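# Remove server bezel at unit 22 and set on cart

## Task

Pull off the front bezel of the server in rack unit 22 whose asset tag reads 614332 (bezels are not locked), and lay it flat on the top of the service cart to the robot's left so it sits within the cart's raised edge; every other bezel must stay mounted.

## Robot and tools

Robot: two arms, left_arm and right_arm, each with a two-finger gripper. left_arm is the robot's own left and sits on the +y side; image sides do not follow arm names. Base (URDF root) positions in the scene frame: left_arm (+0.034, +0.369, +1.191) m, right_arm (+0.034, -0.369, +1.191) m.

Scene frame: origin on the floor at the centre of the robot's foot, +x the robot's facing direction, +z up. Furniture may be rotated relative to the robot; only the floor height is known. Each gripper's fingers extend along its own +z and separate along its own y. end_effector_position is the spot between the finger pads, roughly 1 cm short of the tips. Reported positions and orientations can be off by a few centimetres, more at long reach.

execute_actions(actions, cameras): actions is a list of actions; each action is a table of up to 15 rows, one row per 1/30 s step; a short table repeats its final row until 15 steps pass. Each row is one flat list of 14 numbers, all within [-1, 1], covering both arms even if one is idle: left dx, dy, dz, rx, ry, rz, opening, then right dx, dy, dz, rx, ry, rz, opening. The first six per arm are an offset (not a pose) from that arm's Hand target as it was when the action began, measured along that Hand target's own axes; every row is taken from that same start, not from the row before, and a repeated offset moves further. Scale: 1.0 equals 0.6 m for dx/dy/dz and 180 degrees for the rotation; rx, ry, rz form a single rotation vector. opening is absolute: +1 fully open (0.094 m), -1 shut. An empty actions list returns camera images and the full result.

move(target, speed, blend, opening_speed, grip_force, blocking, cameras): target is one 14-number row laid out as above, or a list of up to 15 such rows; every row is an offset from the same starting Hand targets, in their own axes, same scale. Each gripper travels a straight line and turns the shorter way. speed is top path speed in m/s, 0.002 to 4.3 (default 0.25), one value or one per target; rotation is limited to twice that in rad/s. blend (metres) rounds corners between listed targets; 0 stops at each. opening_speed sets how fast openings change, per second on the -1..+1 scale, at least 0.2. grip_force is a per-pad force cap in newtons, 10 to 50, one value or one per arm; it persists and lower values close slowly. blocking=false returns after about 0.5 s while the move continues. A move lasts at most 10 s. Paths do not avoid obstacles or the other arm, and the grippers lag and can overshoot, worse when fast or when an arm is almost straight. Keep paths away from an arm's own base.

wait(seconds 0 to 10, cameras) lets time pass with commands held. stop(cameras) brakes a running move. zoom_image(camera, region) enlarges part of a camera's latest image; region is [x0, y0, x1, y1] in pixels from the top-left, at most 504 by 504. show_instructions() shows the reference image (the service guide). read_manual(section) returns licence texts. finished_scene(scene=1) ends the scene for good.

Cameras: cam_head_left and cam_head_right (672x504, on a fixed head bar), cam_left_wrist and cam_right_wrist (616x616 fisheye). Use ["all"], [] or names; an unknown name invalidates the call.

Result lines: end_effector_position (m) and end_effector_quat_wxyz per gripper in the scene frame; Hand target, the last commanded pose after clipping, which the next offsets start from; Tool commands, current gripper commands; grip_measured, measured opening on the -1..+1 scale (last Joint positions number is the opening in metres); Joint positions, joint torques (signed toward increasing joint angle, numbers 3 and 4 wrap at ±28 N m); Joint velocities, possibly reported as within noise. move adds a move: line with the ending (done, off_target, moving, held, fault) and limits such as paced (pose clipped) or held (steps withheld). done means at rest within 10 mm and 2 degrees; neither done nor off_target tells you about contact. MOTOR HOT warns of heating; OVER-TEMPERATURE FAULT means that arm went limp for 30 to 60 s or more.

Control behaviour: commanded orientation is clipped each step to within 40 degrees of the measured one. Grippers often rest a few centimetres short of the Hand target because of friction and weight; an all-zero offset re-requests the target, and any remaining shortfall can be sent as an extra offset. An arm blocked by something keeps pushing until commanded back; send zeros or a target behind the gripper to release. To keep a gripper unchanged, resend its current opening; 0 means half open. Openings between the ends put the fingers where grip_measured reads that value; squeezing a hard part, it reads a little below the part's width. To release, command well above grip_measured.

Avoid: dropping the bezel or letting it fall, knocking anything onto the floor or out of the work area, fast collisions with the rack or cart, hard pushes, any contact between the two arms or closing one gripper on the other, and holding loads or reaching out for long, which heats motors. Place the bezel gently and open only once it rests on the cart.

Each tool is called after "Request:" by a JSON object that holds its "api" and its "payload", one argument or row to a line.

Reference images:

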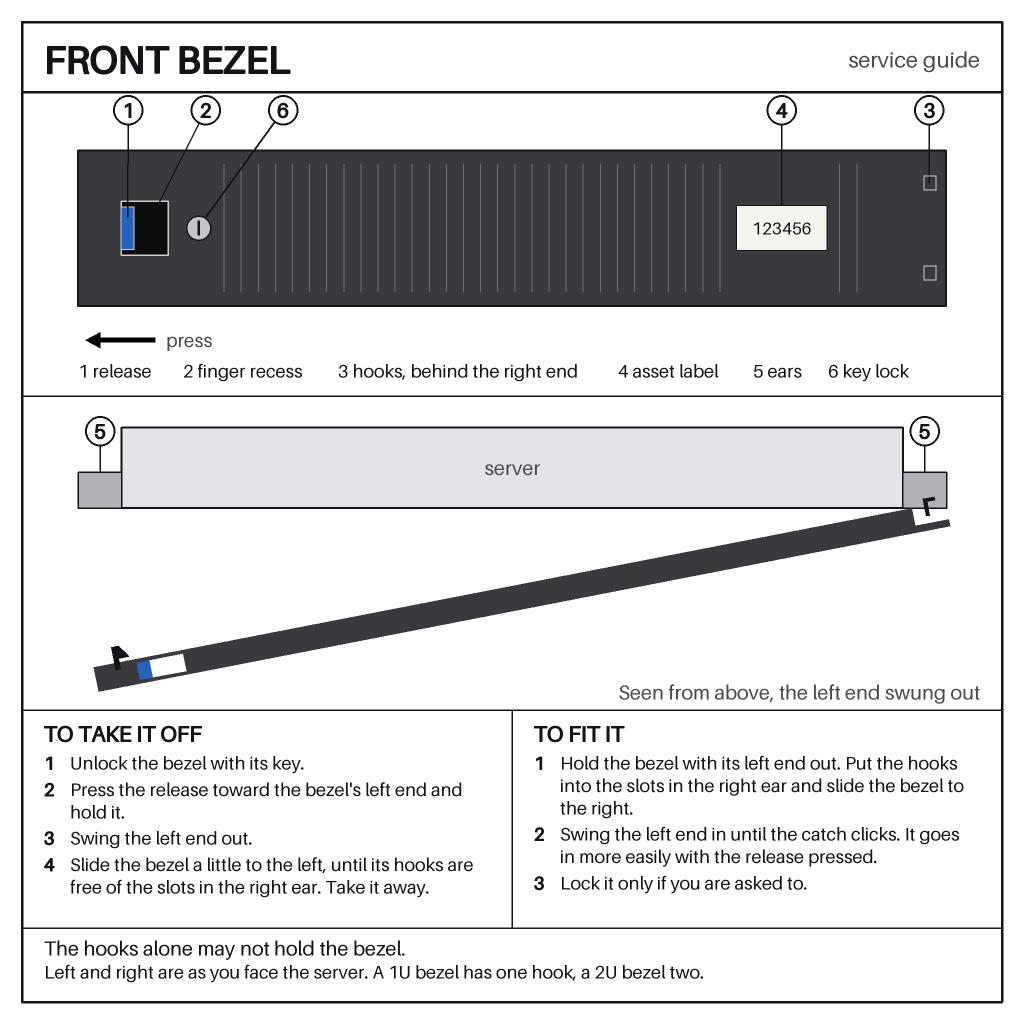

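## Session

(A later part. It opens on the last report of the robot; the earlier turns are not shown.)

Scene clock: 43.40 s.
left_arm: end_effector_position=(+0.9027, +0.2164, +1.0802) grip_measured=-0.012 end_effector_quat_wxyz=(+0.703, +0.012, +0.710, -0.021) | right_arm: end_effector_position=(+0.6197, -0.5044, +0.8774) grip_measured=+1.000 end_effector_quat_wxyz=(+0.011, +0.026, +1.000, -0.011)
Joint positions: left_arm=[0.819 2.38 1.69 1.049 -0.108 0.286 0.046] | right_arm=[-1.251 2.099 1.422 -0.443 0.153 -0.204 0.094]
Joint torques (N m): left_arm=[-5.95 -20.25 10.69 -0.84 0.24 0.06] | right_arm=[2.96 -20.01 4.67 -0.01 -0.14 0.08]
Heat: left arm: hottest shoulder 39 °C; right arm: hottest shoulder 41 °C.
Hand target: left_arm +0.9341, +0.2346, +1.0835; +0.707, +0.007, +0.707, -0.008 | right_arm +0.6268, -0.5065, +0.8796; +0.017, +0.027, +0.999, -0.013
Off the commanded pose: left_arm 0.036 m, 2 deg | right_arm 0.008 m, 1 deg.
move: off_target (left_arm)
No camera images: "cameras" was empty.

Request:
{"api": "wait", "payload": {
  "seconds": 0,
  "cameras": ["all"]
}}

Request:
{"api": "zoom_image", "payload": {
  "camera": "cam_left_wrist",
  "region": [310, 270, 370, 330]
}}

Request:
{"api": "zoom_image", "payload": {
  "camera": "cam_left_wrist",
  "region": [250, 270, 310, 330]
}}

Request:
{"api": "zoom_image", "payload": {
  "camera": "cam_head_left",
  "region": [180, 360, 340, 504]
}}

Scene clock: 44.00 s.
left_arm: end_effector_position=(+0.9027, +0.2163, +1.0801) grip_measured=-0.012 end_effector_quat_wxyz=(+0.703, +0.012, +0.710, -0.022) | right_arm: end_effector_position=(+0.6197, -0.5044, +0.8774) grip_measured=+1.000 end_effector_quat_wxyz=(+0.011, +0.026, +1.000, -0.011)
Joint positions: left_arm=[0.819 2.38 1.69 1.049 -0.107 0.285 0.046] | right_arm=[-1.251 2.099 1.422 -0.443 0.153 -0.204 0.094]
Joint torques (N m): left_arm=[-5.77 -20.07 10.71 -0.84 0.19 0.06] | right_arm=[2.96 -20.07 4.63 0.05 -0.13 0.08]
Heat: left arm: hottest shoulder 39 °C; right arm: hottest shoulder 41 °C.
Hand target: left_arm +0.9340, +0.2343, +1.0835; +0.707, +0.007, +0.707, -0.008 | right_arm +0.6268, -0.5065, +0.8796; +0.017, +0.027, +0.999, -0.013
Tool commands: left_gripper/opening=-0.01 right_gripper/opening=+1.0
Off the commanded pose: left_arm 0.036 m, 2 deg | right_arm 0.008 m, 1 deg.
camera_calibration:
cam_left_wrist: T_world_to_cam=[[-0.0427357, -0.998971, 0.0151657, 0.237316], [-0.596095, 0.0133132, -0.802804, 1.40459], [0.801776, -0.0433485, -0.59605, 0.0503336], [0, 0, 0, 1]] pos_world=[0.807054, 0.220554, 1.15401]

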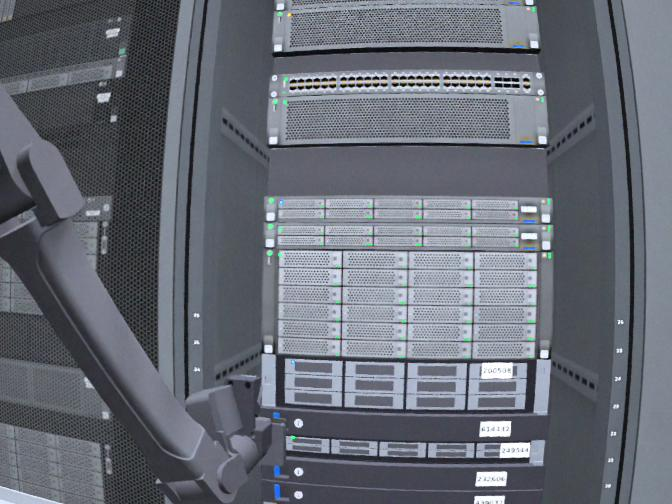

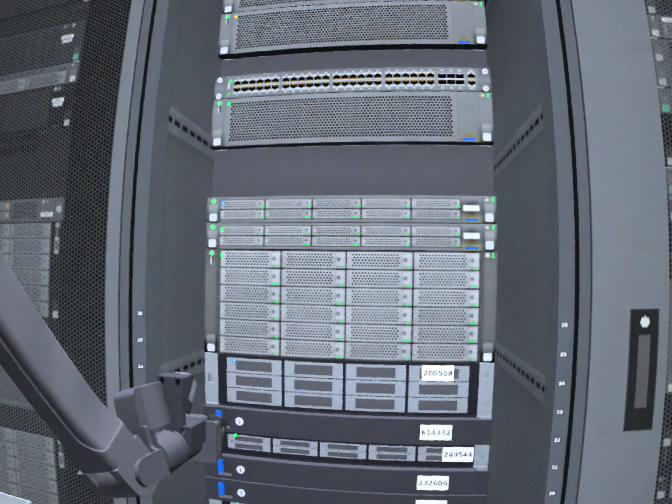

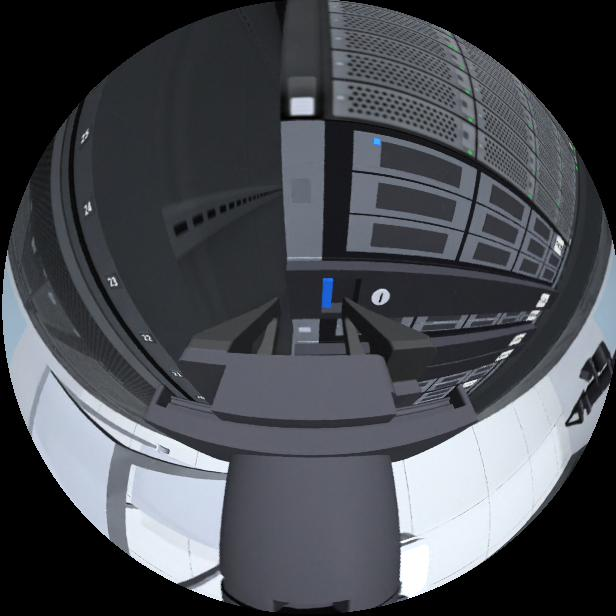

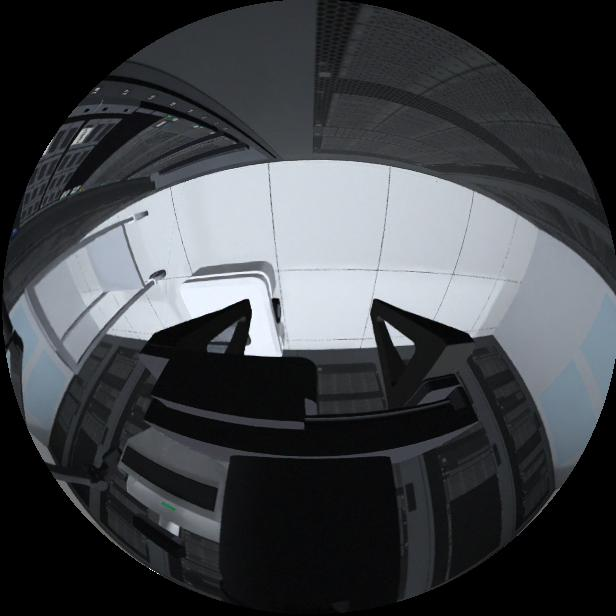

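Scaled by 8.400 from the camera's 616x616 image, which has a finer 880x880 frame.

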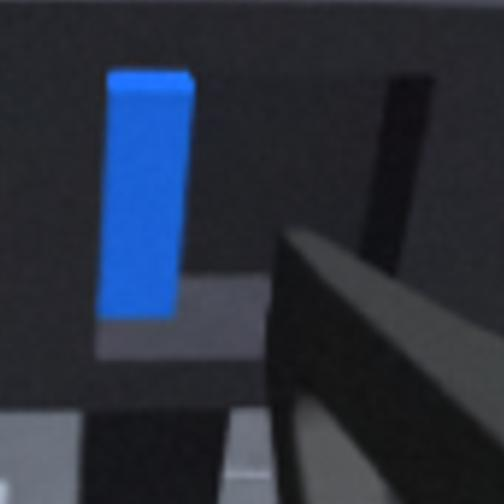

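Scaled by 8.400 from the camera's 616x616 image, which has a finer 880x880 frame.

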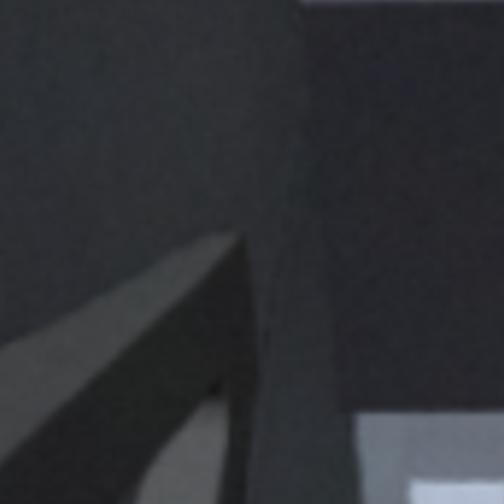

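Scaled by 3.150 from the camera's 672x504 image, which has a finer 960x720 frame.

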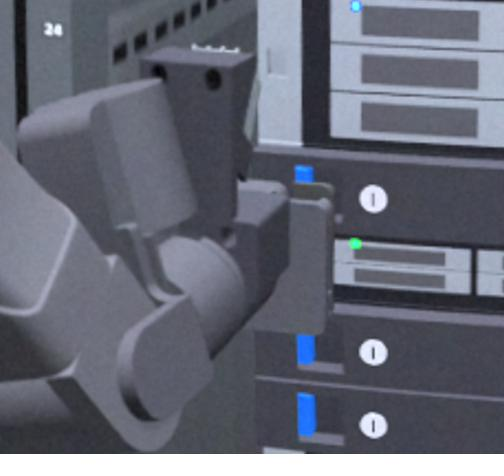

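Request:
{"api": "move", "payload": {
  "target": [-0.008,0.0,-0.08,0,0,0,-0.01,0,0,0,0,0,0,1],
  "cameras": [],
  "speed": 0.05
}}

Request:
{"api": "move", "payload": {
  "target": [0,0.0,0.017,0,0,0,-0.01,0,0,0,0,0,0,1],
  "cameras": [],
  "speed": 0.03
}}

Scene clock: 48.57 s.
left_arm: end_effector_position=(+0.8853, +0.2246, +1.0802) grip_measured=-0.012 end_effector_quat_wxyz=(+0.700, +0.010, +0.714, -0.017) | right_arm: end_effector_position=(+0.6197, -0.5044, +0.8774) grip_measured=+1.000 end_effector_quat_wxyz=(+0.011, +0.026, +1.000, -0.011)
Joint positions: left_arm=[0.823 2.348 1.612 1.087 -0.115 0.286 0.046] | right_arm=[-1.251 2.099 1.422 -0.443 0.153 -0.204 0.094]
Joint torques (N m): left_arm=[-6.71 -21.66 3.9 1.66 0.09 0.09] | right_arm=[2.96 -19.96 4.67 -0.01 -0.14 0.09]
Heat: left arm: hottest shoulder 40 °C; right arm: hottest shoulder 42 °C.
Hand target: left_arm +0.8859, +0.2353, +1.0880; +0.707, +0.007, +0.707, -0.008 | right_arm +0.6268, -0.5065, +0.8796; +0.017, +0.027, +0.999, -0.013
Off the commanded pose: left_arm 0.013 m, 2 deg | right_arm 0.008 m, 1 deg.
move: off_target (left_arm)
No camera images: "cameras" was empty.

Scene clock: 49.27 s.
left_arm: end_effector_position=(+0.8854, +0.2247, +1.0805) grip_measured=-0.012 end_effector_quat_wxyz=(+0.700, +0.010, +0.714, -0.017) | right_arm: end_effector_position=(+0.6197, -0.5044, +0.8774) grip_measured=+1.000 end_effector_quat_wxyz=(+0.011, +0.026, +1.000, -0.011)
Joint positions: left_arm=[0.823 2.347 1.612 1.087 -0.115 0.286 0.046] | right_arm=[-1.251 2.099 1.422 -0.443 0.153 -0.204 0.094]
Joint torques (N m): left_arm=[-6.59 -20.89 6.28 0.85 0.16 0.08] | right_arm=[2.84 -20.01 4.67 0.01 -0.14 0.1]
Heat: left arm: hottest shoulder 40 °C; right arm: hottest shoulder 42 °C.
Hand target: left_arm +0.8962, +0.2352, +1.0883; +0.707, +0.007, +0.707, -0.008 | right_arm +0.6268, -0.5065, +0.8796; +0.017, +0.027, +0.999, -0.013
Off the commanded pose: left_arm 0.017 m, 2 deg | right_arm 0.008 m, 1 deg.
move: off_target (left_arm)
No camera images: "cameras" was empty.

Request:
{"api": "move", "payload": {
  "target": [0,0.0,0.017,0,0,0,-0.01,0,0,0,0,0,0,1],
  "cameras": [],
  "speed": 0.03
}}

Request:
{"api": "move", "payload": {
  "target": [0,0.0,0.009,0,0,0,-0.01,0,0,0,0,0,0,1],
  "cameras": [],
  "speed": 0.03
}}

Scene clock: 50.50 s.
left_arm: end_effector_position=(+0.8955, +0.2258, +1.0892) grip_measured=-0.012 end_effector_quat_wxyz=(+0.705, +0.008, +0.709, -0.016) | right_arm: end_effector_position=(+0.6197, -0.5044, +0.8774) grip_measured=+1.000 end_effector_quat_wxyz=(+0.011, +0.026, +1.000, -0.011)
Joint positions: left_arm=[0.823 2.347 1.642 1.071 -0.115 0.286 0.046] | right_arm=[-1.251 2.099 1.422 -0.443 0.153 -0.204 0.094]
Joint torques (N m): left_arm=[-6.48 -20.25 7.12 0.54 0.24 0.08] | right_arm=[2.96 -20.01 4.71 0.02 -0.14 0.09]
Heat: left arm: hottest shoulder 41 °C; right arm: hottest shoulder 42 °C.
Hand target: left_arm +0.9065, +0.2350, +1.0884; +0.707, +0.007, +0.707, -0.008 | right_arm +0.6268, -0.5065, +0.8796; +0.017, +0.027, +0.999, -0.013
Off the commanded pose: left_arm 0.014 m, 1 deg | right_arm 0.008 m, 1 deg.
move: off_target (left_arm)
No camera images: "cameras" was empty.

Scene clock: 51.30 s.
left_arm: end_effector_position=(+0.9018, +0.2264, +1.0941) grip_measured=-0.012 end_effector_quat_wxyz=(+0.707, +0.007, +0.707, -0.016) | right_arm: end_effector_position=(+0.6197, -0.5044, +0.8774) grip_measured=+1.000 end_effector_quat_wxyz=(+0.011, +0.026, +1.000, -0.011)
Joint positions: left_arm=[0.823 2.347 1.661 1.059 -0.115 0.286 0.046] | right_arm=[-1.251 2.099 1.422 -0.443 0.153 -0.204 0.094]
Joint torques (N m): left_arm=[-6.36 -19.84 7.39 0.44 0.29 0.07] | right_arm=[2.84 -19.96 4.67 0.05 -0.14 0.09]
Heat: left arm: hottest shoulder 41 °C; right arm: hottest shoulder 42 °C.
Hand target: left_arm +0.9119, +0.2349, +1.0883; +0.707, +0.007, +0.707, -0.008 | right_arm +0.6268, -0.5065, +0.8796; +0.017, +0.027, +0.999, -0.013
Off the commanded pose: left_arm 0.014 m, 1 deg | right_arm 0.008 m, 1 deg.
move: off_target (left_arm)
No camera images: "cameras" was empty.

Request:
{"api": "wait", "payload": {
  "seconds": 0,
  "cameras": ["cam_left_wrist"]
}}

Request:
{"api": "zoom_image", "payload": {
  "camera": "cam_left_wrist",
  "region": [260, 260, 380, 360]
}}

Scene clock: 55.27 s.
left_arm: end_effector_position=(+0.9018, +0.2264, +1.0941) grip_measured=-0.012 end_effector_quat_wxyz=(+0.707, +0.007, +0.707, -0.016) | right_arm: end_effector_position=(+0.6197, -0.5044, +0.8774) grip_measured=+1.000 end_effector_quat_wxyz=(+0.011, +0.026, +1.000, -0.011)
Joint positions: left_arm=[0.823 2.347 1.661 1.059 -0.115 0.286 0.046] | right_arm=[-1.251 2.099 1.422 -0.443 0.153 -0.204 0.094]
Joint torques (N m): left_arm=[-6.53 -19.72 7.42 0.42 0.29 0.07] | right_arm=[2.9 -20.01 4.67 0.01 -0.14 0.09]
Heat: left arm: hottest shoulder 41 °C; right arm: hottest shoulder 42 °C.
Hand target: left_arm +0.9119, +0.2349, +1.0883; +0.707, +0.007, +0.707, -0.008 | right_arm +0.6268, -0.5065, +0.8796; +0.017, +0.027, +0.999, -0.013
Tool commands: left_gripper/opening=-0.01 right_gripper/opening=+1.0
Off the commanded pose: left_arm 0.014 m, 1 deg | right_arm 0.008 m, 1 deg.
camera_calibration:
cam_left_wrist: T_world_to_cam=[[-0.027843, -0.999516, 0.013892, 0.235099], [-0.588296, 0.00514891, -0.808629, 1.41636], [0.808166, -0.0306873, -0.588154, 0.0426665], [0, 0, 0, 1]] pos_world=[0.805304, 0.229002, 1.16714]
Images, in order (width x height): cam_left_wrist 616x616.

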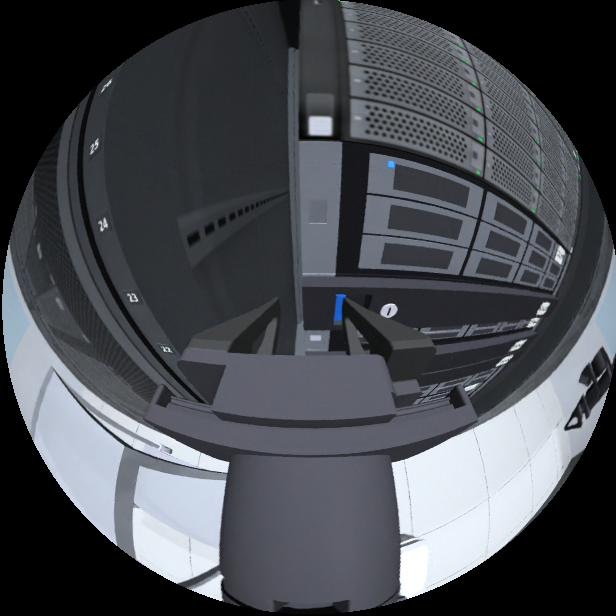

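Scaled by 4.200 from the camera's 616x616 image, which has a finer 880x880 frame.

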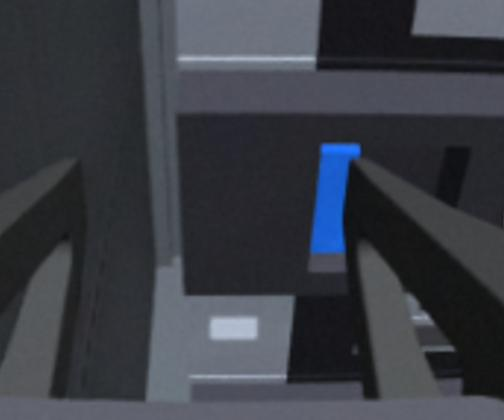

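Request:
{"api": "move", "payload": {
  "target": [0.01,-0.058,-0.008,0,0,0,-0.01,0,0,0,0,0,0,1],
  "cameras": [],
  "speed": 0.03
}}

Scene clock: 57.47 s.
left_arm: end_effector_position=(+0.8996, +0.2085, +1.0842) grip_measured=-0.012 end_effector_quat_wxyz=(+0.703, +0.004, +0.711, -0.009) | right_arm: end_effector_position=(+0.6197, -0.5044, +0.8774) grip_measured=+1.000 end_effector_quat_wxyz=(+0.011, +0.026, +1.000, -0.011)
Joint positions: left_arm=[0.799 2.379 1.686 1.059 -0.155 0.3 0.046] | right_arm=[-1.251 2.099 1.422 -0.443 0.153 -0.204 0.094]
Joint torques (N m): left_arm=[-8.41 -19.43 7.65 0.84 0.21 0.09] | right_arm=[2.9 -20.07 4.68 0.05 -0.15 0.09]
Heat: left arm: hottest shoulder 42 °C; right arm: hottest shoulder 42 °C.
Hand target: left_arm +0.9063, +0.2001, +1.0822; +0.707, +0.007, +0.707, -0.008 | right_arm +0.6268, -0.5065, +0.8796; +0.017, +0.027, +0.999, -0.013
Off the commanded pose: left_arm 0.011 m, 1 deg | right_arm 0.008 m, 1 deg.
move: off_target (left_arm)
No camera images: "cameras" was empty.

Request:
{"api": "move", "payload": {
  "target": [-0.0185,0.054,0.0,0,0,0,-0.01,0,0,0,0,0,0,1],
  "cameras": [],
  "speed": 0.03
}}

Scene clock: 59.80 s.
left_arm: end_effector_position=(+0.9057, +0.2226, +1.0951) grip_measured=-0.012 end_effector_quat_wxyz=(+0.710, +0.009, +0.704, -0.010) | right_arm: end_effector_position=(+0.6197, -0.5044, +0.8774) grip_measured=+1.000 end_effector_quat_wxyz=(+0.011, +0.026, +1.000, -0.011)
Joint positions: left_arm=[0.818 2.36 1.683 1.059 -0.123 0.301 0.046] | right_arm=[-1.251 2.099 1.422 -0.443 0.153 -0.204 0.094]
Joint torques (N m): left_arm=[-6.83 -22.83 4.42 0.62 0.38 -0.03] | right_arm=[2.9 -20.07 4.68 0.03 -0.13 0.09]
Heat: left arm: hottest shoulder 42 °C; right arm: hottest shoulder 42 °C.
Hand target: left_arm +0.9070, +0.2325, +1.0934; +0.707, +0.007, +0.707, -0.008 | right_arm +0.6268, -0.5065, +0.8796; +0.017, +0.027, +0.999, -0.013
Off the commanded pose: left_arm 0.010 m, 1 deg | right_arm 0.008 m, 1 deg.
move: done
No camera images: "cameras" was empty.

Request:
{"api": "move", "payload": {
  "target": [0.0155,-0.0405,-0.0095,0,0,0,-0.01,0,0,0,0,0,0,1],
  "cameras": [],
  "speed": 0.03
}}

Scene clock: 61.43 s.
left_arm: end_effector_position=(+0.9049, +0.2199, +1.0959) grip_measured=-0.012 end_effector_quat_wxyz=(+0.709, +0.003, +0.706, -0.006) | right_arm: end_effector_position=(+0.6197, -0.5044, +0.8774) grip_measured=+1.000 end_effector_quat_wxyz=(+0.011, +0.026, +1.000, -0.011)
Joint positions: left_arm=[0.811 2.36 1.683 1.059 -0.144 0.301 0.046] | right_arm=[-1.251 2.099 1.422 -0.443 0.153 -0.204 0.094]
Joint torques (N m): left_arm=[-8.59 -19.43 5.59 1.36 0.11 0.05] | right_arm=[2.9 -19.96 4.68 0.03 -0.14 0.09]
Heat: left arm: hottest shoulder 41 °C; right arm: hottest shoulder 42 °C.
Hand target: left_arm +0.9009, +0.2084, +1.0842; +0.707, +0.007, +0.707, -0.008 | right_arm +0.6268, -0.5065, +0.8796; +0.017, +0.027, +0.999, -0.013
Off the commanded pose: left_arm 0.017 m, 1 deg | right_arm 0.008 m, 1 deg.
move: off_target (left_arm)
No camera images: "cameras" was empty.

Request:
{"api": "move", "payload": {
  "target": [0.0117,-0.0065,-0.005,0,0,0,-0.01,0,0,0,0,0,0,1],
  "cameras": [],
  "speed": 0.03
}}

Scene clock: 62.57 s.
left_arm: end_effector_position=(+0.9003, +0.2147, +1.0830) grip_measured=-0.012 end_effector_quat_wxyz=(+0.703, +0.005, +0.711, -0.007) | right_arm: end_effector_position=(+0.6197, -0.5044, +0.8774) grip_measured=+1.000 end_effector_quat_wxyz=(+0.011, +0.026, +1.000, -0.011)
Joint positions: left_arm=[0.808 2.377 1.683 1.059 -0.147 0.301 0.046] | right_arm=[-1.251 2.099 1.422 -0.443 0.153 -0.204 0.094]
Joint torques (N m): left_arm=[-8.64 -19.72 5.82 1.72 0.1 0.07] | right_arm=[2.96 -20.07 4.67 0.01 -0.13 0.09]
Heat: left arm: hottest shoulder 41 °C; right arm: hottest shoulder 42 °C.
Hand target: left_arm +0.8977, +0.2045, +1.0770; +0.707, +0.007, +0.707, -0.008 | right_arm +0.6268, -0.5065, +0.8796; +0.017, +0.027, +0.999, -0.013
Off the commanded pose: left_arm 0.012 m, 1 deg | right_arm 0.008 m, 1 deg.
move: off_target (left_arm)
No camera images: "cameras" was empty.

Request:
{"api": "move", "payload": {
  "target": [-0.026,0.0,-0.006,0,0,0,-0.01,0,0,0,0,0,0,1],
  "cameras": [],
  "speed": 0.03
}}

Scene clock: 63.83 s.
left_arm: end_effector_position=(+0.8952, +0.2084, +1.0798) grip_measured=-0.012 end_effector_quat_wxyz=(+0.699, +0.007, +0.715, -0.009) | right_arm: end_effector_position=(+0.6197, -0.5044, +0.8774) grip_measured=+1.000 end_effector_quat_wxyz=(+0.011, +0.026, +1.000, -0.011)
Joint positions: left_arm=[0.8 2.376 1.67 1.059 -0.154 0.301 0.046] | right_arm=[-1.251 2.099 1.422 -0.443 0.153 -0.204 0.094]
Joint torques (N m): left_arm=[-8.7 -22.01 4.16 1.73 0.09 0.09] | right_arm=[2.9 -20.01 4.66 -0.01 -0.14 0.09]
Heat: left arm: hottest shoulder 41 °C; right arm: hottest shoulder 42 °C.
Hand target: left_arm +0.8942, +0.2046, +1.0927; +0.707, +0.007, +0.707, -0.008 | right_arm +0.6268, -0.5065, +0.8796; +0.017, +0.027, +0.999, -0.013
Off the commanded pose: left_arm 0.013 m, 1 deg | right_arm 0.008 m, 1 deg.
move: off_target (left_arm)
No camera images: "cameras" was empty.

Request:
{"api": "move", "payload": {
  "target": [
    [0.0162,0.0265,-0.035,0,0,0,-0.01,0,0,0,0,0,0,1],
    [0.0162,0.0265,0.016,0,0,0,-0.01,0,0,0,0,0,0,1]
  ],
  "cameras": ["cam_left_wrist"],
  "speed": 0.08
}}

Request:
{"api": "zoom_image", "payload": {
  "camera": "cam_left_wrist",
  "region": [260, 260, 380, 360]
}}

Scene clock: 66.40 s.
left_arm: end_effector_position=(+0.8949, +0.2115, +1.0914) grip_measured=-0.012 end_effector_quat_wxyz=(+0.708, +0.009, +0.706, -0.013) | right_arm: end_effector_position=(+0.6197, -0.5044, +0.8774) grip_measured=+1.000 end_effector_quat_wxyz=(+0.011, +0.026, +1.000, -0.011)
Joint positions: left_arm=[0.803 2.36 1.656 1.08 -0.135 0.301 0.046] | right_arm=[-1.251 2.099 1.422 -0.443 0.153 -0.204 0.094]
Joint torques (N m): left_arm=[-6.42 -19.43 7.2 0.5 0.38 -0.01] | right_arm=[2.84 -20.01 4.68 -0.01 -0.14 0.08]
Heat: left arm: hottest shoulder 42 °C; right arm: hottest shoulder 43 °C.
Hand target: left_arm +0.9040, +0.2203, +1.0829; +0.707, +0.007, +0.707, -0.008 | right_arm +0.6268, -0.5065, +0.8796; +0.017, +0.027, +0.999, -0.013
Off the commanded pose: left_arm 0.015 m, 1 deg | right_arm 0.008 m, 1 deg.
move: off_target (left_arm)
camera_calibration:
cam_left_wrist: T_world_to_cam=[[-0.0263888, -0.999627, 0.0069711, 0.226397], [-0.586059, 0.00982102, -0.810209, 1.4089], [0.809839, -0.0254659, -0.5861, 0.0413148], [0, 0, 0, 1]] pos_world=[0.798215, 0.213528, 1.16414]
Images, in order (width x height): cam_left_wrist 616x616.

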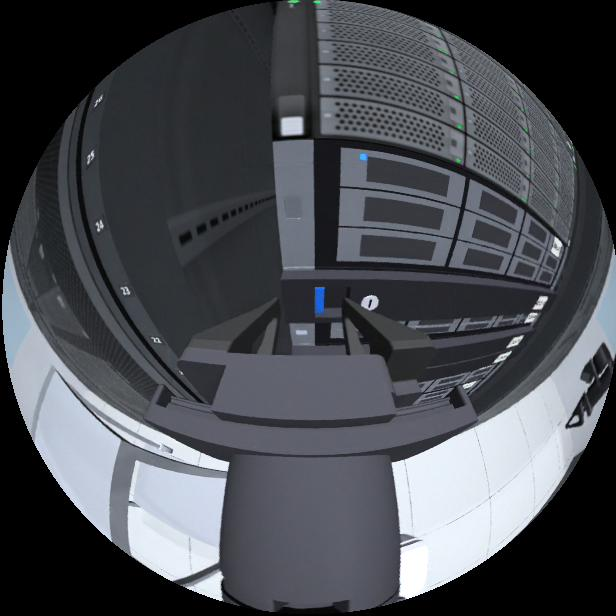

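Scaled by 4.200 from the camera's 616x616 image, which has a finer 880x880 frame.

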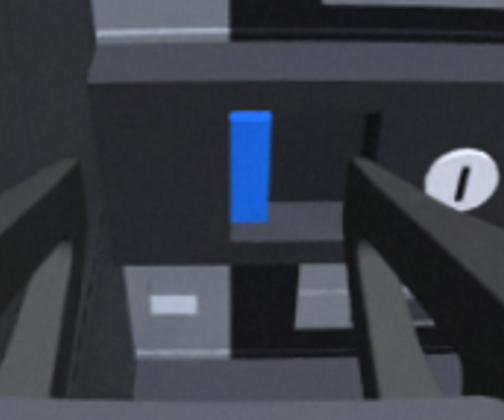

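Request:
{"api": "move", "payload": {
  "target": [0,0.0225,0,0,0,0,-0.01,0,0,0,0,0,0,1],
  "cameras": [],
  "speed": 0.03
}}

Scene clock: 67.70 s.
left_arm: end_effector_position=(+0.8972, +0.2255, +1.0872) grip_measured=-0.012 end_effector_quat_wxyz=(+0.708, +0.011, +0.706, -0.009) | right_arm: end_effector_position=(+0.6197, -0.5044, +0.8774) grip_measured=+1.000 end_effector_quat_wxyz=(+0.011, +0.026, +1.000, -0.011)
Joint positions: left_arm=[0.823 2.36 1.656 1.08 -0.118 0.301 0.046] | right_arm=[-1.251 2.099 1.422 -0.443 0.153 -0.204 0.094]
Joint torques (N m): left_arm=[-6.71 -20.37 6.37 0.46 0.39 -0.06] | right_arm=[2.96 -20.13 4.67 0.02 -0.14 0.08]
Heat: left arm: hottest shoulder 42 °C; right arm: hottest shoulder 43 °C.
Hand target: left_arm +0.9043, +0.2336, +1.0830; +0.707, +0.007, +0.707, -0.008 | right_arm +0.6268, -0.5065, +0.8796; +0.017, +0.027, +0.999, -0.013
Off the commanded pose: left_arm 0.012 m, 1 deg | right_arm 0.008 m, 1 deg.
move: off_target (left_arm)
No camera images: "cameras" was empty.

Request:
{"api": "move", "payload": {
  "target": [
    [0,-0.081,0,0,0,0,-0.01,0,0,0,0,0,0,1],
    [0,-0.0152,0,0,0,0,-0.01,0,0,0,0,0,0,1]
  ],
  "cameras": [],
  "speed": 0.05
}}

Scene clock: 70.77 s.
left_arm: end_effector_position=(+0.9021, +0.2150, +1.0897) grip_measured=-0.012 end_effector_quat_wxyz=(+0.713, +0.009, +0.701, -0.009) | right_arm: end_effector_position=(+0.6197, -0.5044, +0.8774) grip_measured=+1.000 end_effector_quat_wxyz=(+0.011, +0.026, +1.000, -0.011)
Joint positions: left_arm=[0.81 2.379 1.69 1.08 -0.129 0.306 0.046] | right_arm=[-1.251 2.099 1.422 -0.443 0.153 -0.204 0.094]
Joint torques (N m): left_arm=[-6.65 -21.42 4.82 0.4 0.31 -0.06] | right_arm=[2.84 -20.01 4.68 0.02 -0.14 0.08]
Heat: left arm: hottest shoulder 41 °C; right arm: hottest shoulder 43 °C.
Hand target: left_arm +0.9041, +0.2246, +1.0828; +0.707, +0.007, +0.707, -0.008 | right_arm +0.6268, -0.5065, +0.8796; +0.017, +0.027, +0.999, -0.013
Off the commanded pose: left_arm 0.012 m, 1 deg | right_arm 0.008 m, 1 deg.
move: off_target (left_arm)
No camera images: "cameras" was empty.

Request:
{"api": "wait", "payload": {
  "seconds": 0,
  "cameras": ["cam_left_wrist"]
}}

Request:
{"api": "zoom_image", "payload": {
  "camera": "cam_left_wrist",
  "region": [260, 260, 380, 360]
}}

Scene clock: 70.97 s.
left_arm: end_effector_position=(+0.9021, +0.2150, +1.0897) grip_measured=-0.012 end_effector_quat_wxyz=(+0.713, +0.009, +0.701, -0.009) | right_arm: end_effector_position=(+0.6197, -0.5044, +0.8774) grip_measured=+1.000 end_effector_quat_wxyz=(+0.011, +0.026, +1.000, -0.011)
Joint positions: left_arm=[0.81 2.379 1.69 1.08 -0.129 0.306 0.046] | right_arm=[-1.251 2.099 1.422 -0.443 0.153 -0.204 0.094]
Joint torques (N m): left_arm=[-6.65 -21.42 4.86 0.43 0.38 -0.06] | right_arm=[2.9 -20.01 4.68 0.06 -0.14 0.08]
Heat: left arm: hottest shoulder 41 °C; right arm: hottest shoulder 43 °C.
Hand target: left_arm +0.9041, +0.2246, +1.0828; +0.707, +0.007, +0.707, -0.008 | right_arm +0.6268, -0.5065, +0.8796; +0.017, +0.027, +0.999, -0.013
Tool commands: left_gripper/opening=-0.01 right_gripper/opening=+1.0
Off the commanded pose: left_arm 0.012 m, 1 deg | right_arm 0.008 m, 1 deg.
camera_calibration:
cam_left_wrist: T_world_to_cam=[[-0.0208328, -0.999781, 0.00193747, 0.230621], [-0.574552, 0.0103862, -0.818402, 1.41019], [0.818203, -0.0181628, -0.574643, 0.0129157], [0, 0, 0, 1]] pos_world=[0.804465, 0.216159, 1.16108]
Images, in order (width x height): cam_left_wrist 616x616.

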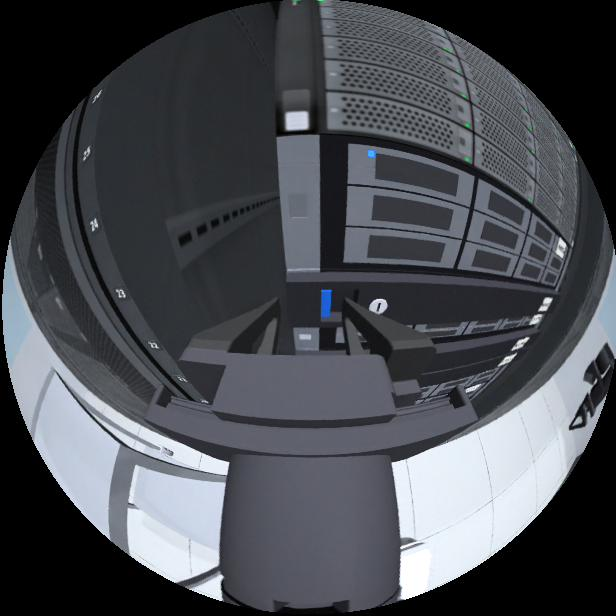

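Scaled by 4.200 from the camera's 616x616 image, which has a finer 880x880 frame.

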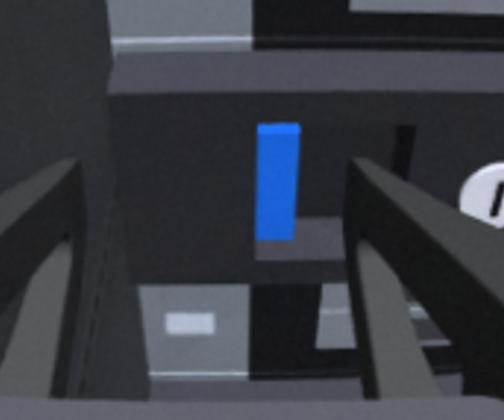

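Request:
{"api": "move", "payload": {
  "target": [0,0,0.025,0,0,0,-0.01,0,0,0,0,0,0,1],
  "cameras": [],
  "speed": 0.03
}}

Scene clock: 72.33 s.
left_arm: end_effector_position=(+0.9093, +0.2142, +1.0892) grip_measured=-0.012 end_effector_quat_wxyz=(+0.707, +0.012, +0.707, -0.011) | right_arm: end_effector_position=(+0.6197, -0.5044, +0.8774) grip_measured=+1.000 end_effector_quat_wxyz=(+0.011, +0.026, +1.000, -0.011)
Joint positions: left_arm=[0.811 2.379 1.711 1.04 -0.127 0.306 0.046] | right_arm=[-1.251 2.099 1.422 -0.443 0.153 -0.204 0.094]
Joint torques (N m): left_arm=[-6.48 -20.37 7.19 0.55 0.38 -0.08] | right_arm=[2.96 -20.01 4.68 -0.02 -0.13 0.09]
Heat: left arm: hottest shoulder 41 °C; right arm: hottest shoulder 43 °C.
Hand target: left_arm +0.9192, +0.2245, +1.0829; +0.707, +0.007, +0.707, -0.008 | right_arm +0.6268, -0.5065, +0.8796; +0.017, +0.027, +0.999, -0.013
Off the commanded pose: left_arm 0.015 m, 1 deg | right_arm 0.008 m, 1 deg.
move: off_target (left_arm)
No camera images: "cameras" was empty.

Request:
{"api": "move", "payload": {
  "target": [0,0,0.013,0,0,0,-0.01,0,0,0,0,0,0,1],
  "cameras": ["cam_left_wrist"],
  "speed": 0.03
}}

Request:
{"api": "zoom_image", "payload": {
  "camera": "cam_left_wrist",
  "region": [260, 260, 380, 360]
}}

Scene clock: 73.27 s.
left_arm: end_effector_position=(+0.9120, +0.2141, +1.0903) grip_measured=-0.012 end_effector_quat_wxyz=(+0.706, +0.012, +0.708, -0.012) | right_arm: end_effector_position=(+0.6197, -0.5044, +0.8774) grip_measured=+1.000 end_effector_quat_wxyz=(+0.011, +0.026, +1.000, -0.011)
Joint positions: left_arm=[0.811 2.379 1.719 1.029 -0.125 0.303 0.046] | right_arm=[-1.251 2.099 1.422 -0.443 0.153 -0.204 0.094]
Joint torques (N m): left_arm=[-6.36 -19.55 8.84 0.18 0.36 -0.02] | right_arm=[2.96 -19.96 4.66 -0.02 -0.13 0.09]
Heat: left arm: hottest shoulder 41 °C; right arm: hottest shoulder 43 °C.
Hand target: left_arm +0.9269, +0.2242, +1.0828; +0.707, +0.007, +0.707, -0.008 | right_arm +0.6268, -0.5065, +0.8796; +0.017, +0.027, +0.999, -0.013
Off the commanded pose: left_arm 0.020 m, 1 deg | right_arm 0.008 m, 1 deg.
move: off_target (left_arm)
camera_calibration:
cam_left_wrist: T_world_to_cam=[[-0.0301456, -0.999545, 0.000834971, 0.239555], [-0.589981, 0.0171191, -0.807236, 1.41678], [0.806854, -0.0248272, -0.590229, 0.0339581], [0, 0, 0, 1]] pos_world=[0.815695, 0.216035, 1.16352]
Images, in order (width x height): cam_left_wrist 616x616.

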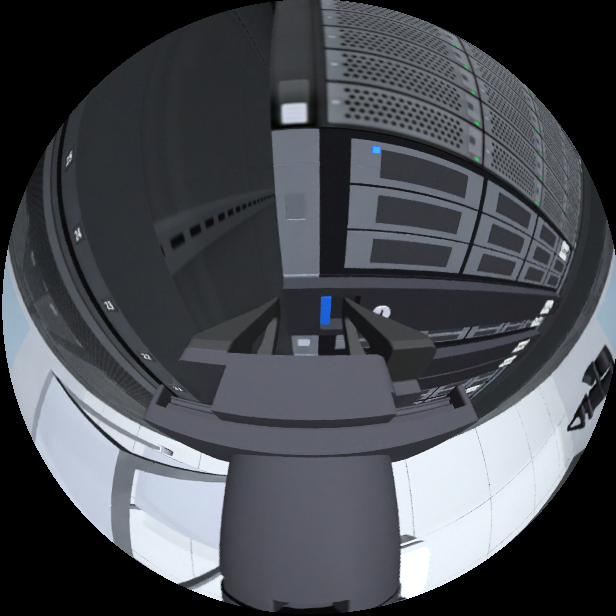

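Scaled by 4.200 from the camera's 616x616 image, which has a finer 880x880 frame.

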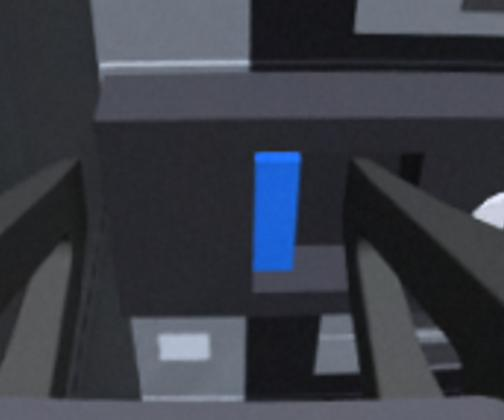

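Request:
{"api": "move", "payload": {
  "target": [0.003,0,0.009,0,0,0,-0.01,0,0,0,0,0,0,1],
  "cameras": [],
  "speed": 0.03
}}

Scene clock: 74.40 s.
left_arm: end_effector_position=(+0.9125, +0.2142, +1.0900) grip_measured=-0.012 end_effector_quat_wxyz=(+0.707, +0.010, +0.707, -0.015) | right_arm: end_effector_position=(+0.6197, -0.5044, +0.8774) grip_measured=+1.000 end_effector_quat_wxyz=(+0.011, +0.026, +1.000, -0.011)
Joint positions: left_arm=[0.812 2.38 1.722 1.029 -0.122 0.295 0.046] | right_arm=[-1.251 2.099 1.422 -0.443 0.153 -0.204 0.094]
Joint torques (N m): left_arm=[-6.36 -19.02 10.1 -0.2 0.32 0.08] | right_arm=[2.84 -20.13 4.66 0.03 -0.14 0.1]
Heat: left arm: hottest shoulder 41 °C; right arm: hottest shoulder 43 °C.
Hand target: left_arm +0.9323, +0.2242, +1.0811; +0.707, +0.007, +0.707, -0.008 | right_arm +0.6268, -0.5065, +0.8796; +0.017, +0.027, +0.999, -0.013
Off the commanded pose: left_arm 0.024 m, 1 deg | right_arm 0.008 m, 1 deg.
move: off_target (left_arm)
No camera images: "cameras" was empty.

Request:
{"api": "move", "payload": {
  "target": [0,0,-0.008,0,0,0,-0.5,0,0,0,0,0,0,1],
  "cameras": ["cam_left_wrist"],
  "speed": 0.03,
  "opening_speed": 0.25
}}

Request:
{"api": "zoom_image", "payload": {
  "camera": "cam_left_wrist",
  "region": [260, 260, 380, 360]
}}

Scene clock: 77.13 s.
left_arm: end_effector_position=(+0.9132, +0.2185, +1.0892) grip_measured=-0.497 end_effector_quat_wxyz=(+0.708, +0.010, +0.706, -0.015) | right_arm: end_effector_position=(+0.6197, -0.5044, +0.8774) grip_measured=+1.000 end_effector_quat_wxyz=(+0.011, +0.026, +1.000, -0.011)
Joint positions: left_arm=[0.818 2.382 1.723 1.034 -0.117 0.294 0.024] | right_arm=[-1.251 2.099 1.422 -0.443 0.153 -0.204 0.094]
Joint torques (N m): left_arm=[-6.89 -19.37 9.05 -0.03 0.02 0] | right_arm=[2.96 -20.01 4.68 0.03 -0.13 0.1]
Heat: left arm: hottest shoulder 41 °C; right arm: hottest shoulder 43 °C.
Hand target: left_arm +0.9275, +0.2241, +1.0812; +0.707, +0.007, +0.707, -0.008 | right_arm +0.6268, -0.5065, +0.8796; +0.017, +0.027, +0.999, -0.013
Off the commanded pose: left_arm 0.018 m, 1 deg | right_arm 0.008 m, 1 deg.
move: off_target (left_arm)
camera_calibration:
cam_left_wrist: T_world_to_cam=[[-0.0301008, -0.999514, 0.00812823, 0.236035], [-0.585521, 0.0110414, -0.810582, 1.41744], [0.810098, -0.0291584, -0.585569, 0.0254688], [0, 0, 0, 1]] pos_world=[0.816412, 0.221013, 1.16194]
Images, in order (width x height): cam_left_wrist 616x616.

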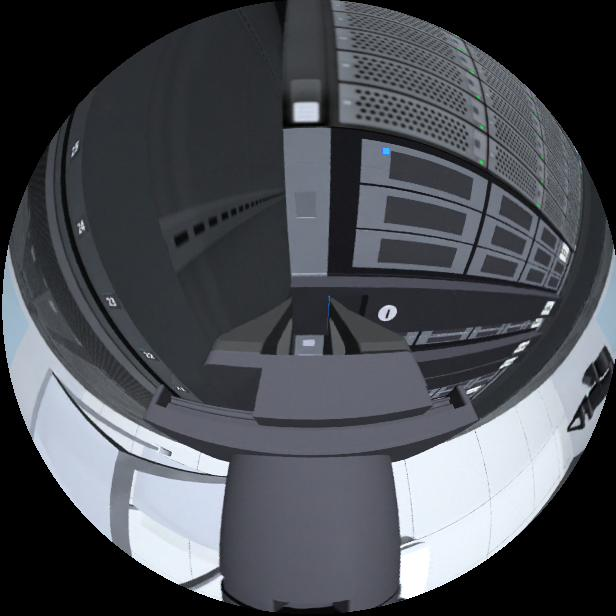

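Scaled by 4.200 from the camera's 616x616 image, which has a finer 880x880 frame.

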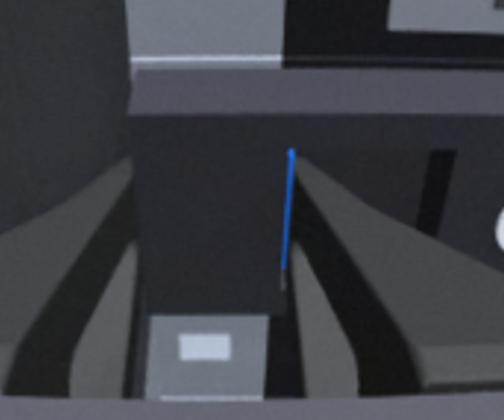

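Request:
{"api": "move", "payload": {
  "target": [0,0,0,0,0,0,-0.62,0,0,0,0,0,0,1],
  "cameras": ["cam_left_wrist"],
  "speed": 0.03,
  "opening_speed": 0.25
}}

Request:
{"api": "zoom_image", "payload": {
  "camera": "cam_left_wrist",
  "region": [260, 260, 380, 360]
}}

Scene clock: 83.60 s.
left_arm: end_effector_position=(+0.9132, +0.2185, +1.0892) grip_measured=-0.498 end_effector_quat_wxyz=(+0.708, +0.010, +0.706, -0.015) | right_arm: end_effector_position=(+0.6197, -0.5044, +0.8774) grip_measured=+1.000 end_effector_quat_wxyz=(+0.011, +0.026, +1.000, -0.011)
Joint positions: left_arm=[0.818 2.382 1.723 1.034 -0.117 0.294 0.024] | right_arm=[-1.251 2.099 1.422 -0.443 0.153 -0.204 0.094]
Joint torques (N m): left_arm=[-6.89 -19.37 9.02 -0.02 0.02 0.02] | right_arm=[2.96 -19.96 4.72 0.01 -0.15 0.1]
Heat: left arm: hottest shoulder 41 °C; right arm: hottest shoulder 43 °C.
Hand target: left_arm +0.9275, +0.2241, +1.0812; +0.707, +0.007, +0.707, -0.008 | right_arm +0.6268, -0.5065, +0.8796; +0.017, +0.027, +0.999, -0.013
Off the commanded pose: left_arm 0.017 m, 1 deg | right_arm 0.008 m, 1 deg.
move: off_target (left_arm)
camera_calibration:
cam_left_wrist: T_world_to_cam=[[-0.0301008, -0.999514, 0.00812823, 0.236035], [-0.585521, 0.0110414, -0.810582, 1.41744], [0.810098, -0.0291584, -0.585569, 0.0254688], [0, 0, 0, 1]] pos_world=[0.816412, 0.221013, 1.16194]
Images, in order (width x height): cam_left_wrist 616x616.

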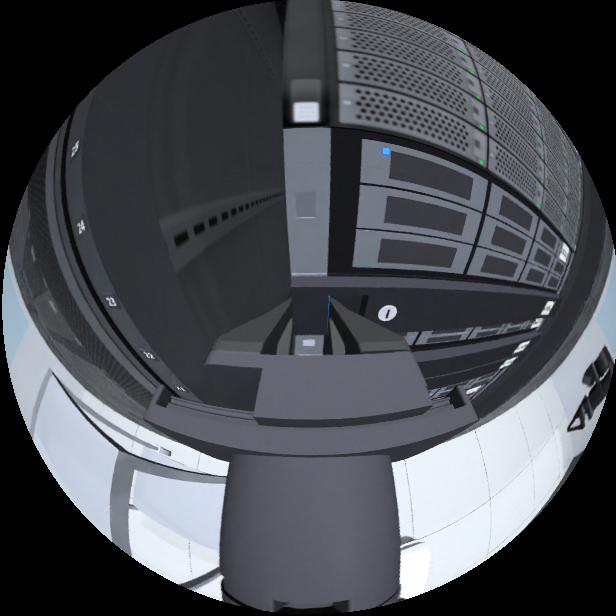

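Scaled by 4.200 from the camera's 616x616 image, which has a finer 880x880 frame.

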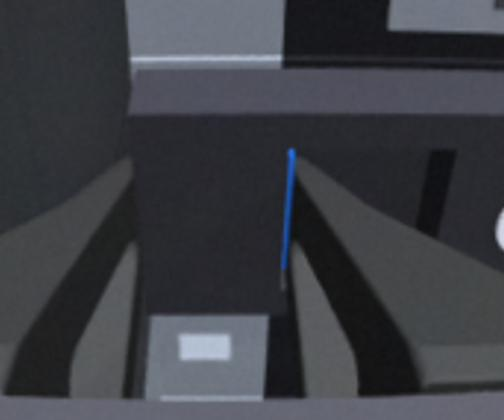

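Request:
{"api": "move", "payload": {
  "target": [-0.02,-0.0128,-0.0775,-0.0222,0,0,-0.62,0,0,0,0,0,0,1],
  "cameras": ["cam_left_wrist","cam_head_left"],
  "speed": 0.05
}}

Scene clock: 85.93 s.
left_arm: end_effector_position=(+0.8788, +0.2180, +1.0718) grip_measured=-0.500 end_effector_quat_wxyz=(+0.694, -0.030, +0.720, +0.000) | right_arm: end_effector_position=(+0.6197, -0.5044, +0.8774) grip_measured=+1.000 end_effector_quat_wxyz=(+0.011, +0.026, +1.000, -0.011)
Joint positions: left_arm=[0.796 2.372 1.62 1.111 -0.222 0.263 0.024] | right_arm=[-1.251 2.099 1.422 -0.443 0.153 -0.204 0.094]
Joint torques (N m): left_arm=[-8.47 -22.24 4.03 1.72 -0.02 0.46] | right_arm=[2.96 -20.01 4.67 0.02 -0.14 0.09]
Heat: left arm: hottest shoulder 42 °C; right arm: hottest shoulder 43 °C.
Hand target: left_arm +0.8809, +0.2175, +1.0931; +0.707, -0.018, +0.707, +0.017 | right_arm +0.6268, -0.5065, +0.8796; +0.017, +0.027, +0.999, -0.013
Off the commanded pose: left_arm 0.022 m, 3 deg | right_arm 0.008 m, 1 deg.
move: off_target (left_arm)
camera_calibration:
cam_left_wrist: T_world_to_cam=[[0.0472862, -0.997959, 0.0429111, 0.128987], [-0.616352, -0.0629565, -0.78495, 1.39894], [0.78605, 0.010669, -0.618071, 0.090278], [0, 0, 0, 1]] pos_world=[0.785178, 0.215833, 1.14836]
Images, in order (width x height): cam_head_left 672x504, cam_left_wrist 616x616.

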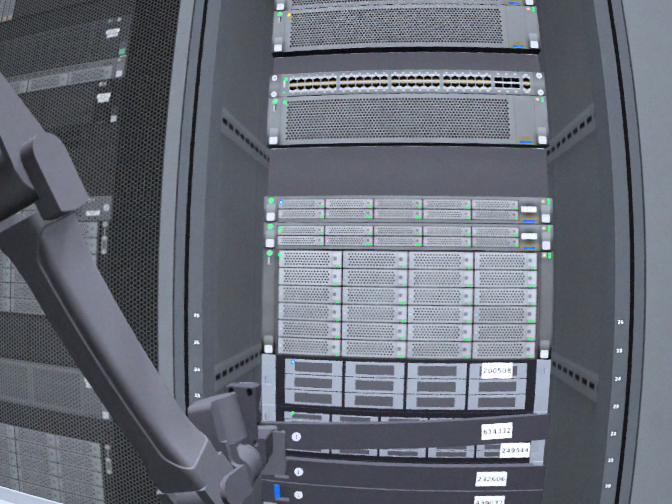

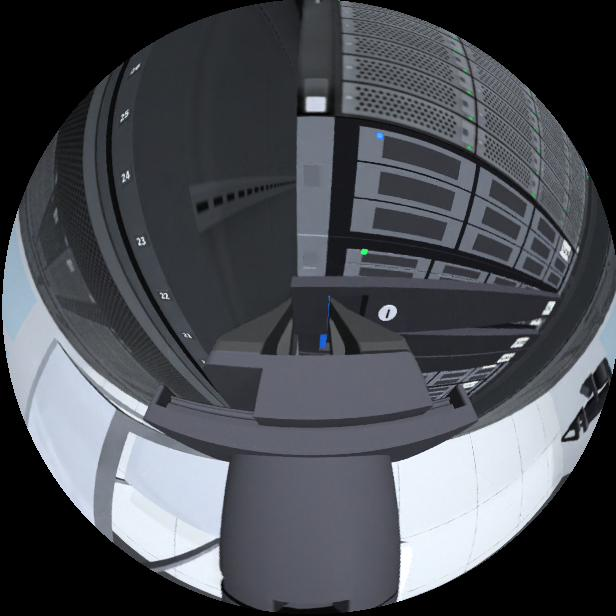

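Request:
{"api": "move", "payload": {
  "target": [-0.02,-0.0045,-0.077,-0.033,0,0,-0.62,0,0,0,0,0,0,1],
  "cameras": ["all"],
  "speed": 0.05
}}

Request:
{"api": "zoom_image", "payload": {
  "camera": "cam_head_right",
  "region": [180, 340, 520, 504]
}}

Scene clock: 87.97 s.
left_arm: end_effector_position=(+0.8322, +0.2128, +1.0817) grip_measured=-0.500 end_effector_quat_wxyz=(+0.691, -0.061, +0.719, +0.041) | right_arm: end_effector_position=(+0.6197, -0.5044, +0.8774) grip_measured=+1.000 end_effector_quat_wxyz=(+0.011, +0.026, +1.000, -0.011)
Joint positions: left_arm=[0.747 2.333 1.48 1.248 -0.366 0.303 0.023] | right_arm=[-1.251 2.099 1.422 -0.443 0.153 -0.204 0.094]
Joint torques (N m): left_arm=[-8.47 -21.54 3.51 1.96 0.05 0.4] | right_arm=[3.02 -20.07 4.68 0.01 -0.14 0.09]
Heat: left arm: hottest shoulder 42 °C; right arm: hottest shoulder 44 °C.
Hand target: left_arm +0.8347, +0.2125, +1.1050; +0.705, -0.054, +0.705, +0.054 | right_arm +0.6268, -0.5065, +0.8796; +0.017, +0.027, +0.999, -0.013
Off the commanded pose: left_arm 0.024 m, 3 deg | right_arm 0.008 m, 1 deg.
move: off_target (left_arm)
camera_calibration:
cam_left_wrist: T_world_to_cam=[[0.149027, -0.988478, 0.0265034, 0.0566512], [-0.61074, -0.113091, -0.783713, 1.38239], [0.777681, 0.100608, -0.620557, 0.123664], [0, 0, 0, 1]] pos_world=[0.739666, 0.199893, 1.15863]

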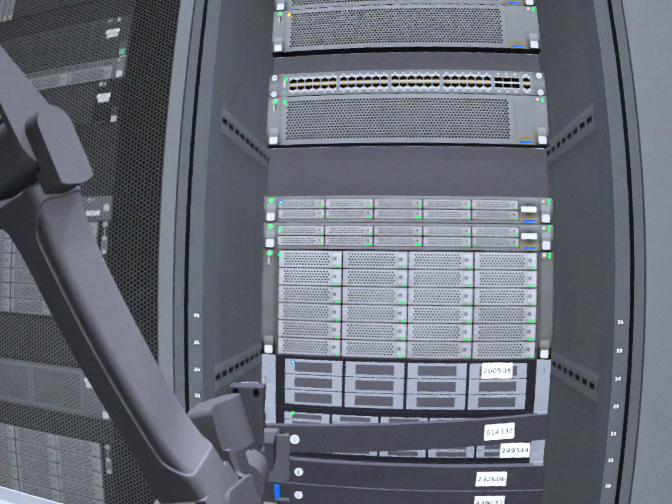

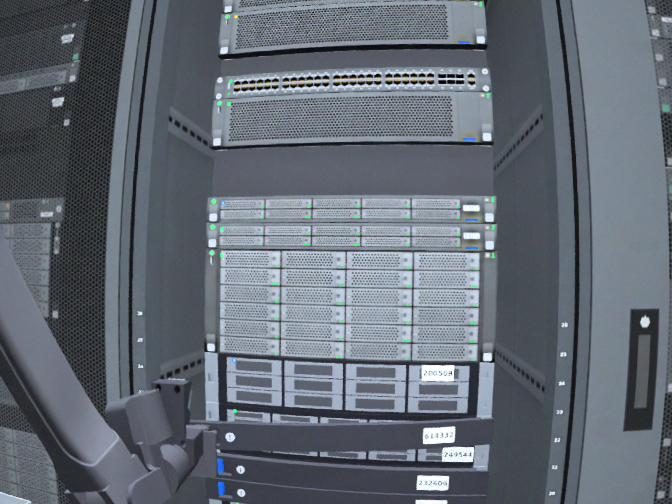

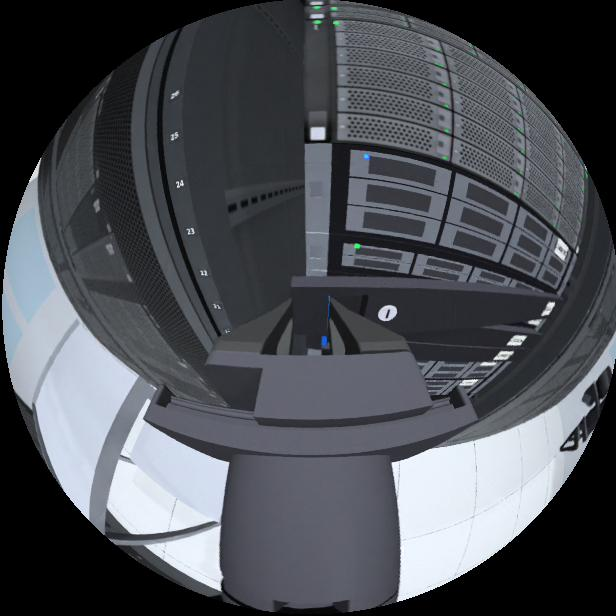

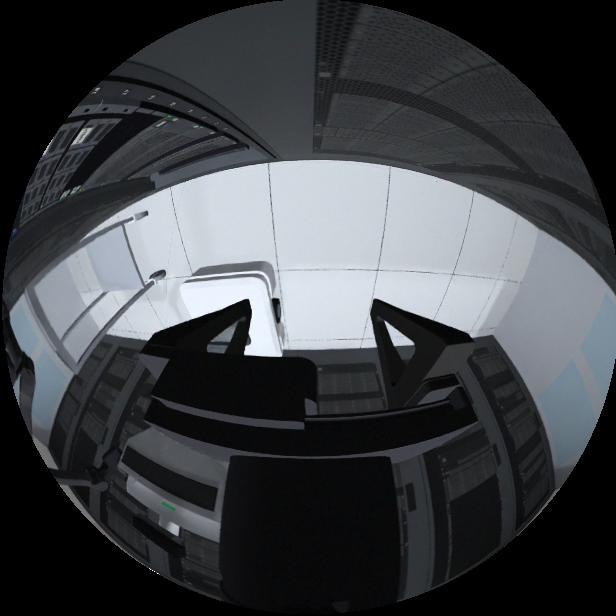

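Scaled by 1.482 from the camera's 672x504 image, which has a finer 960x720 frame.

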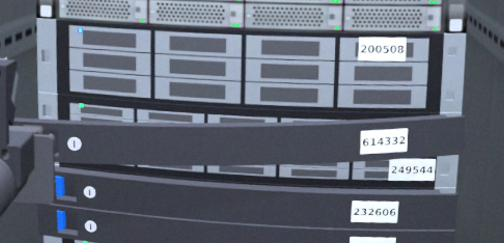

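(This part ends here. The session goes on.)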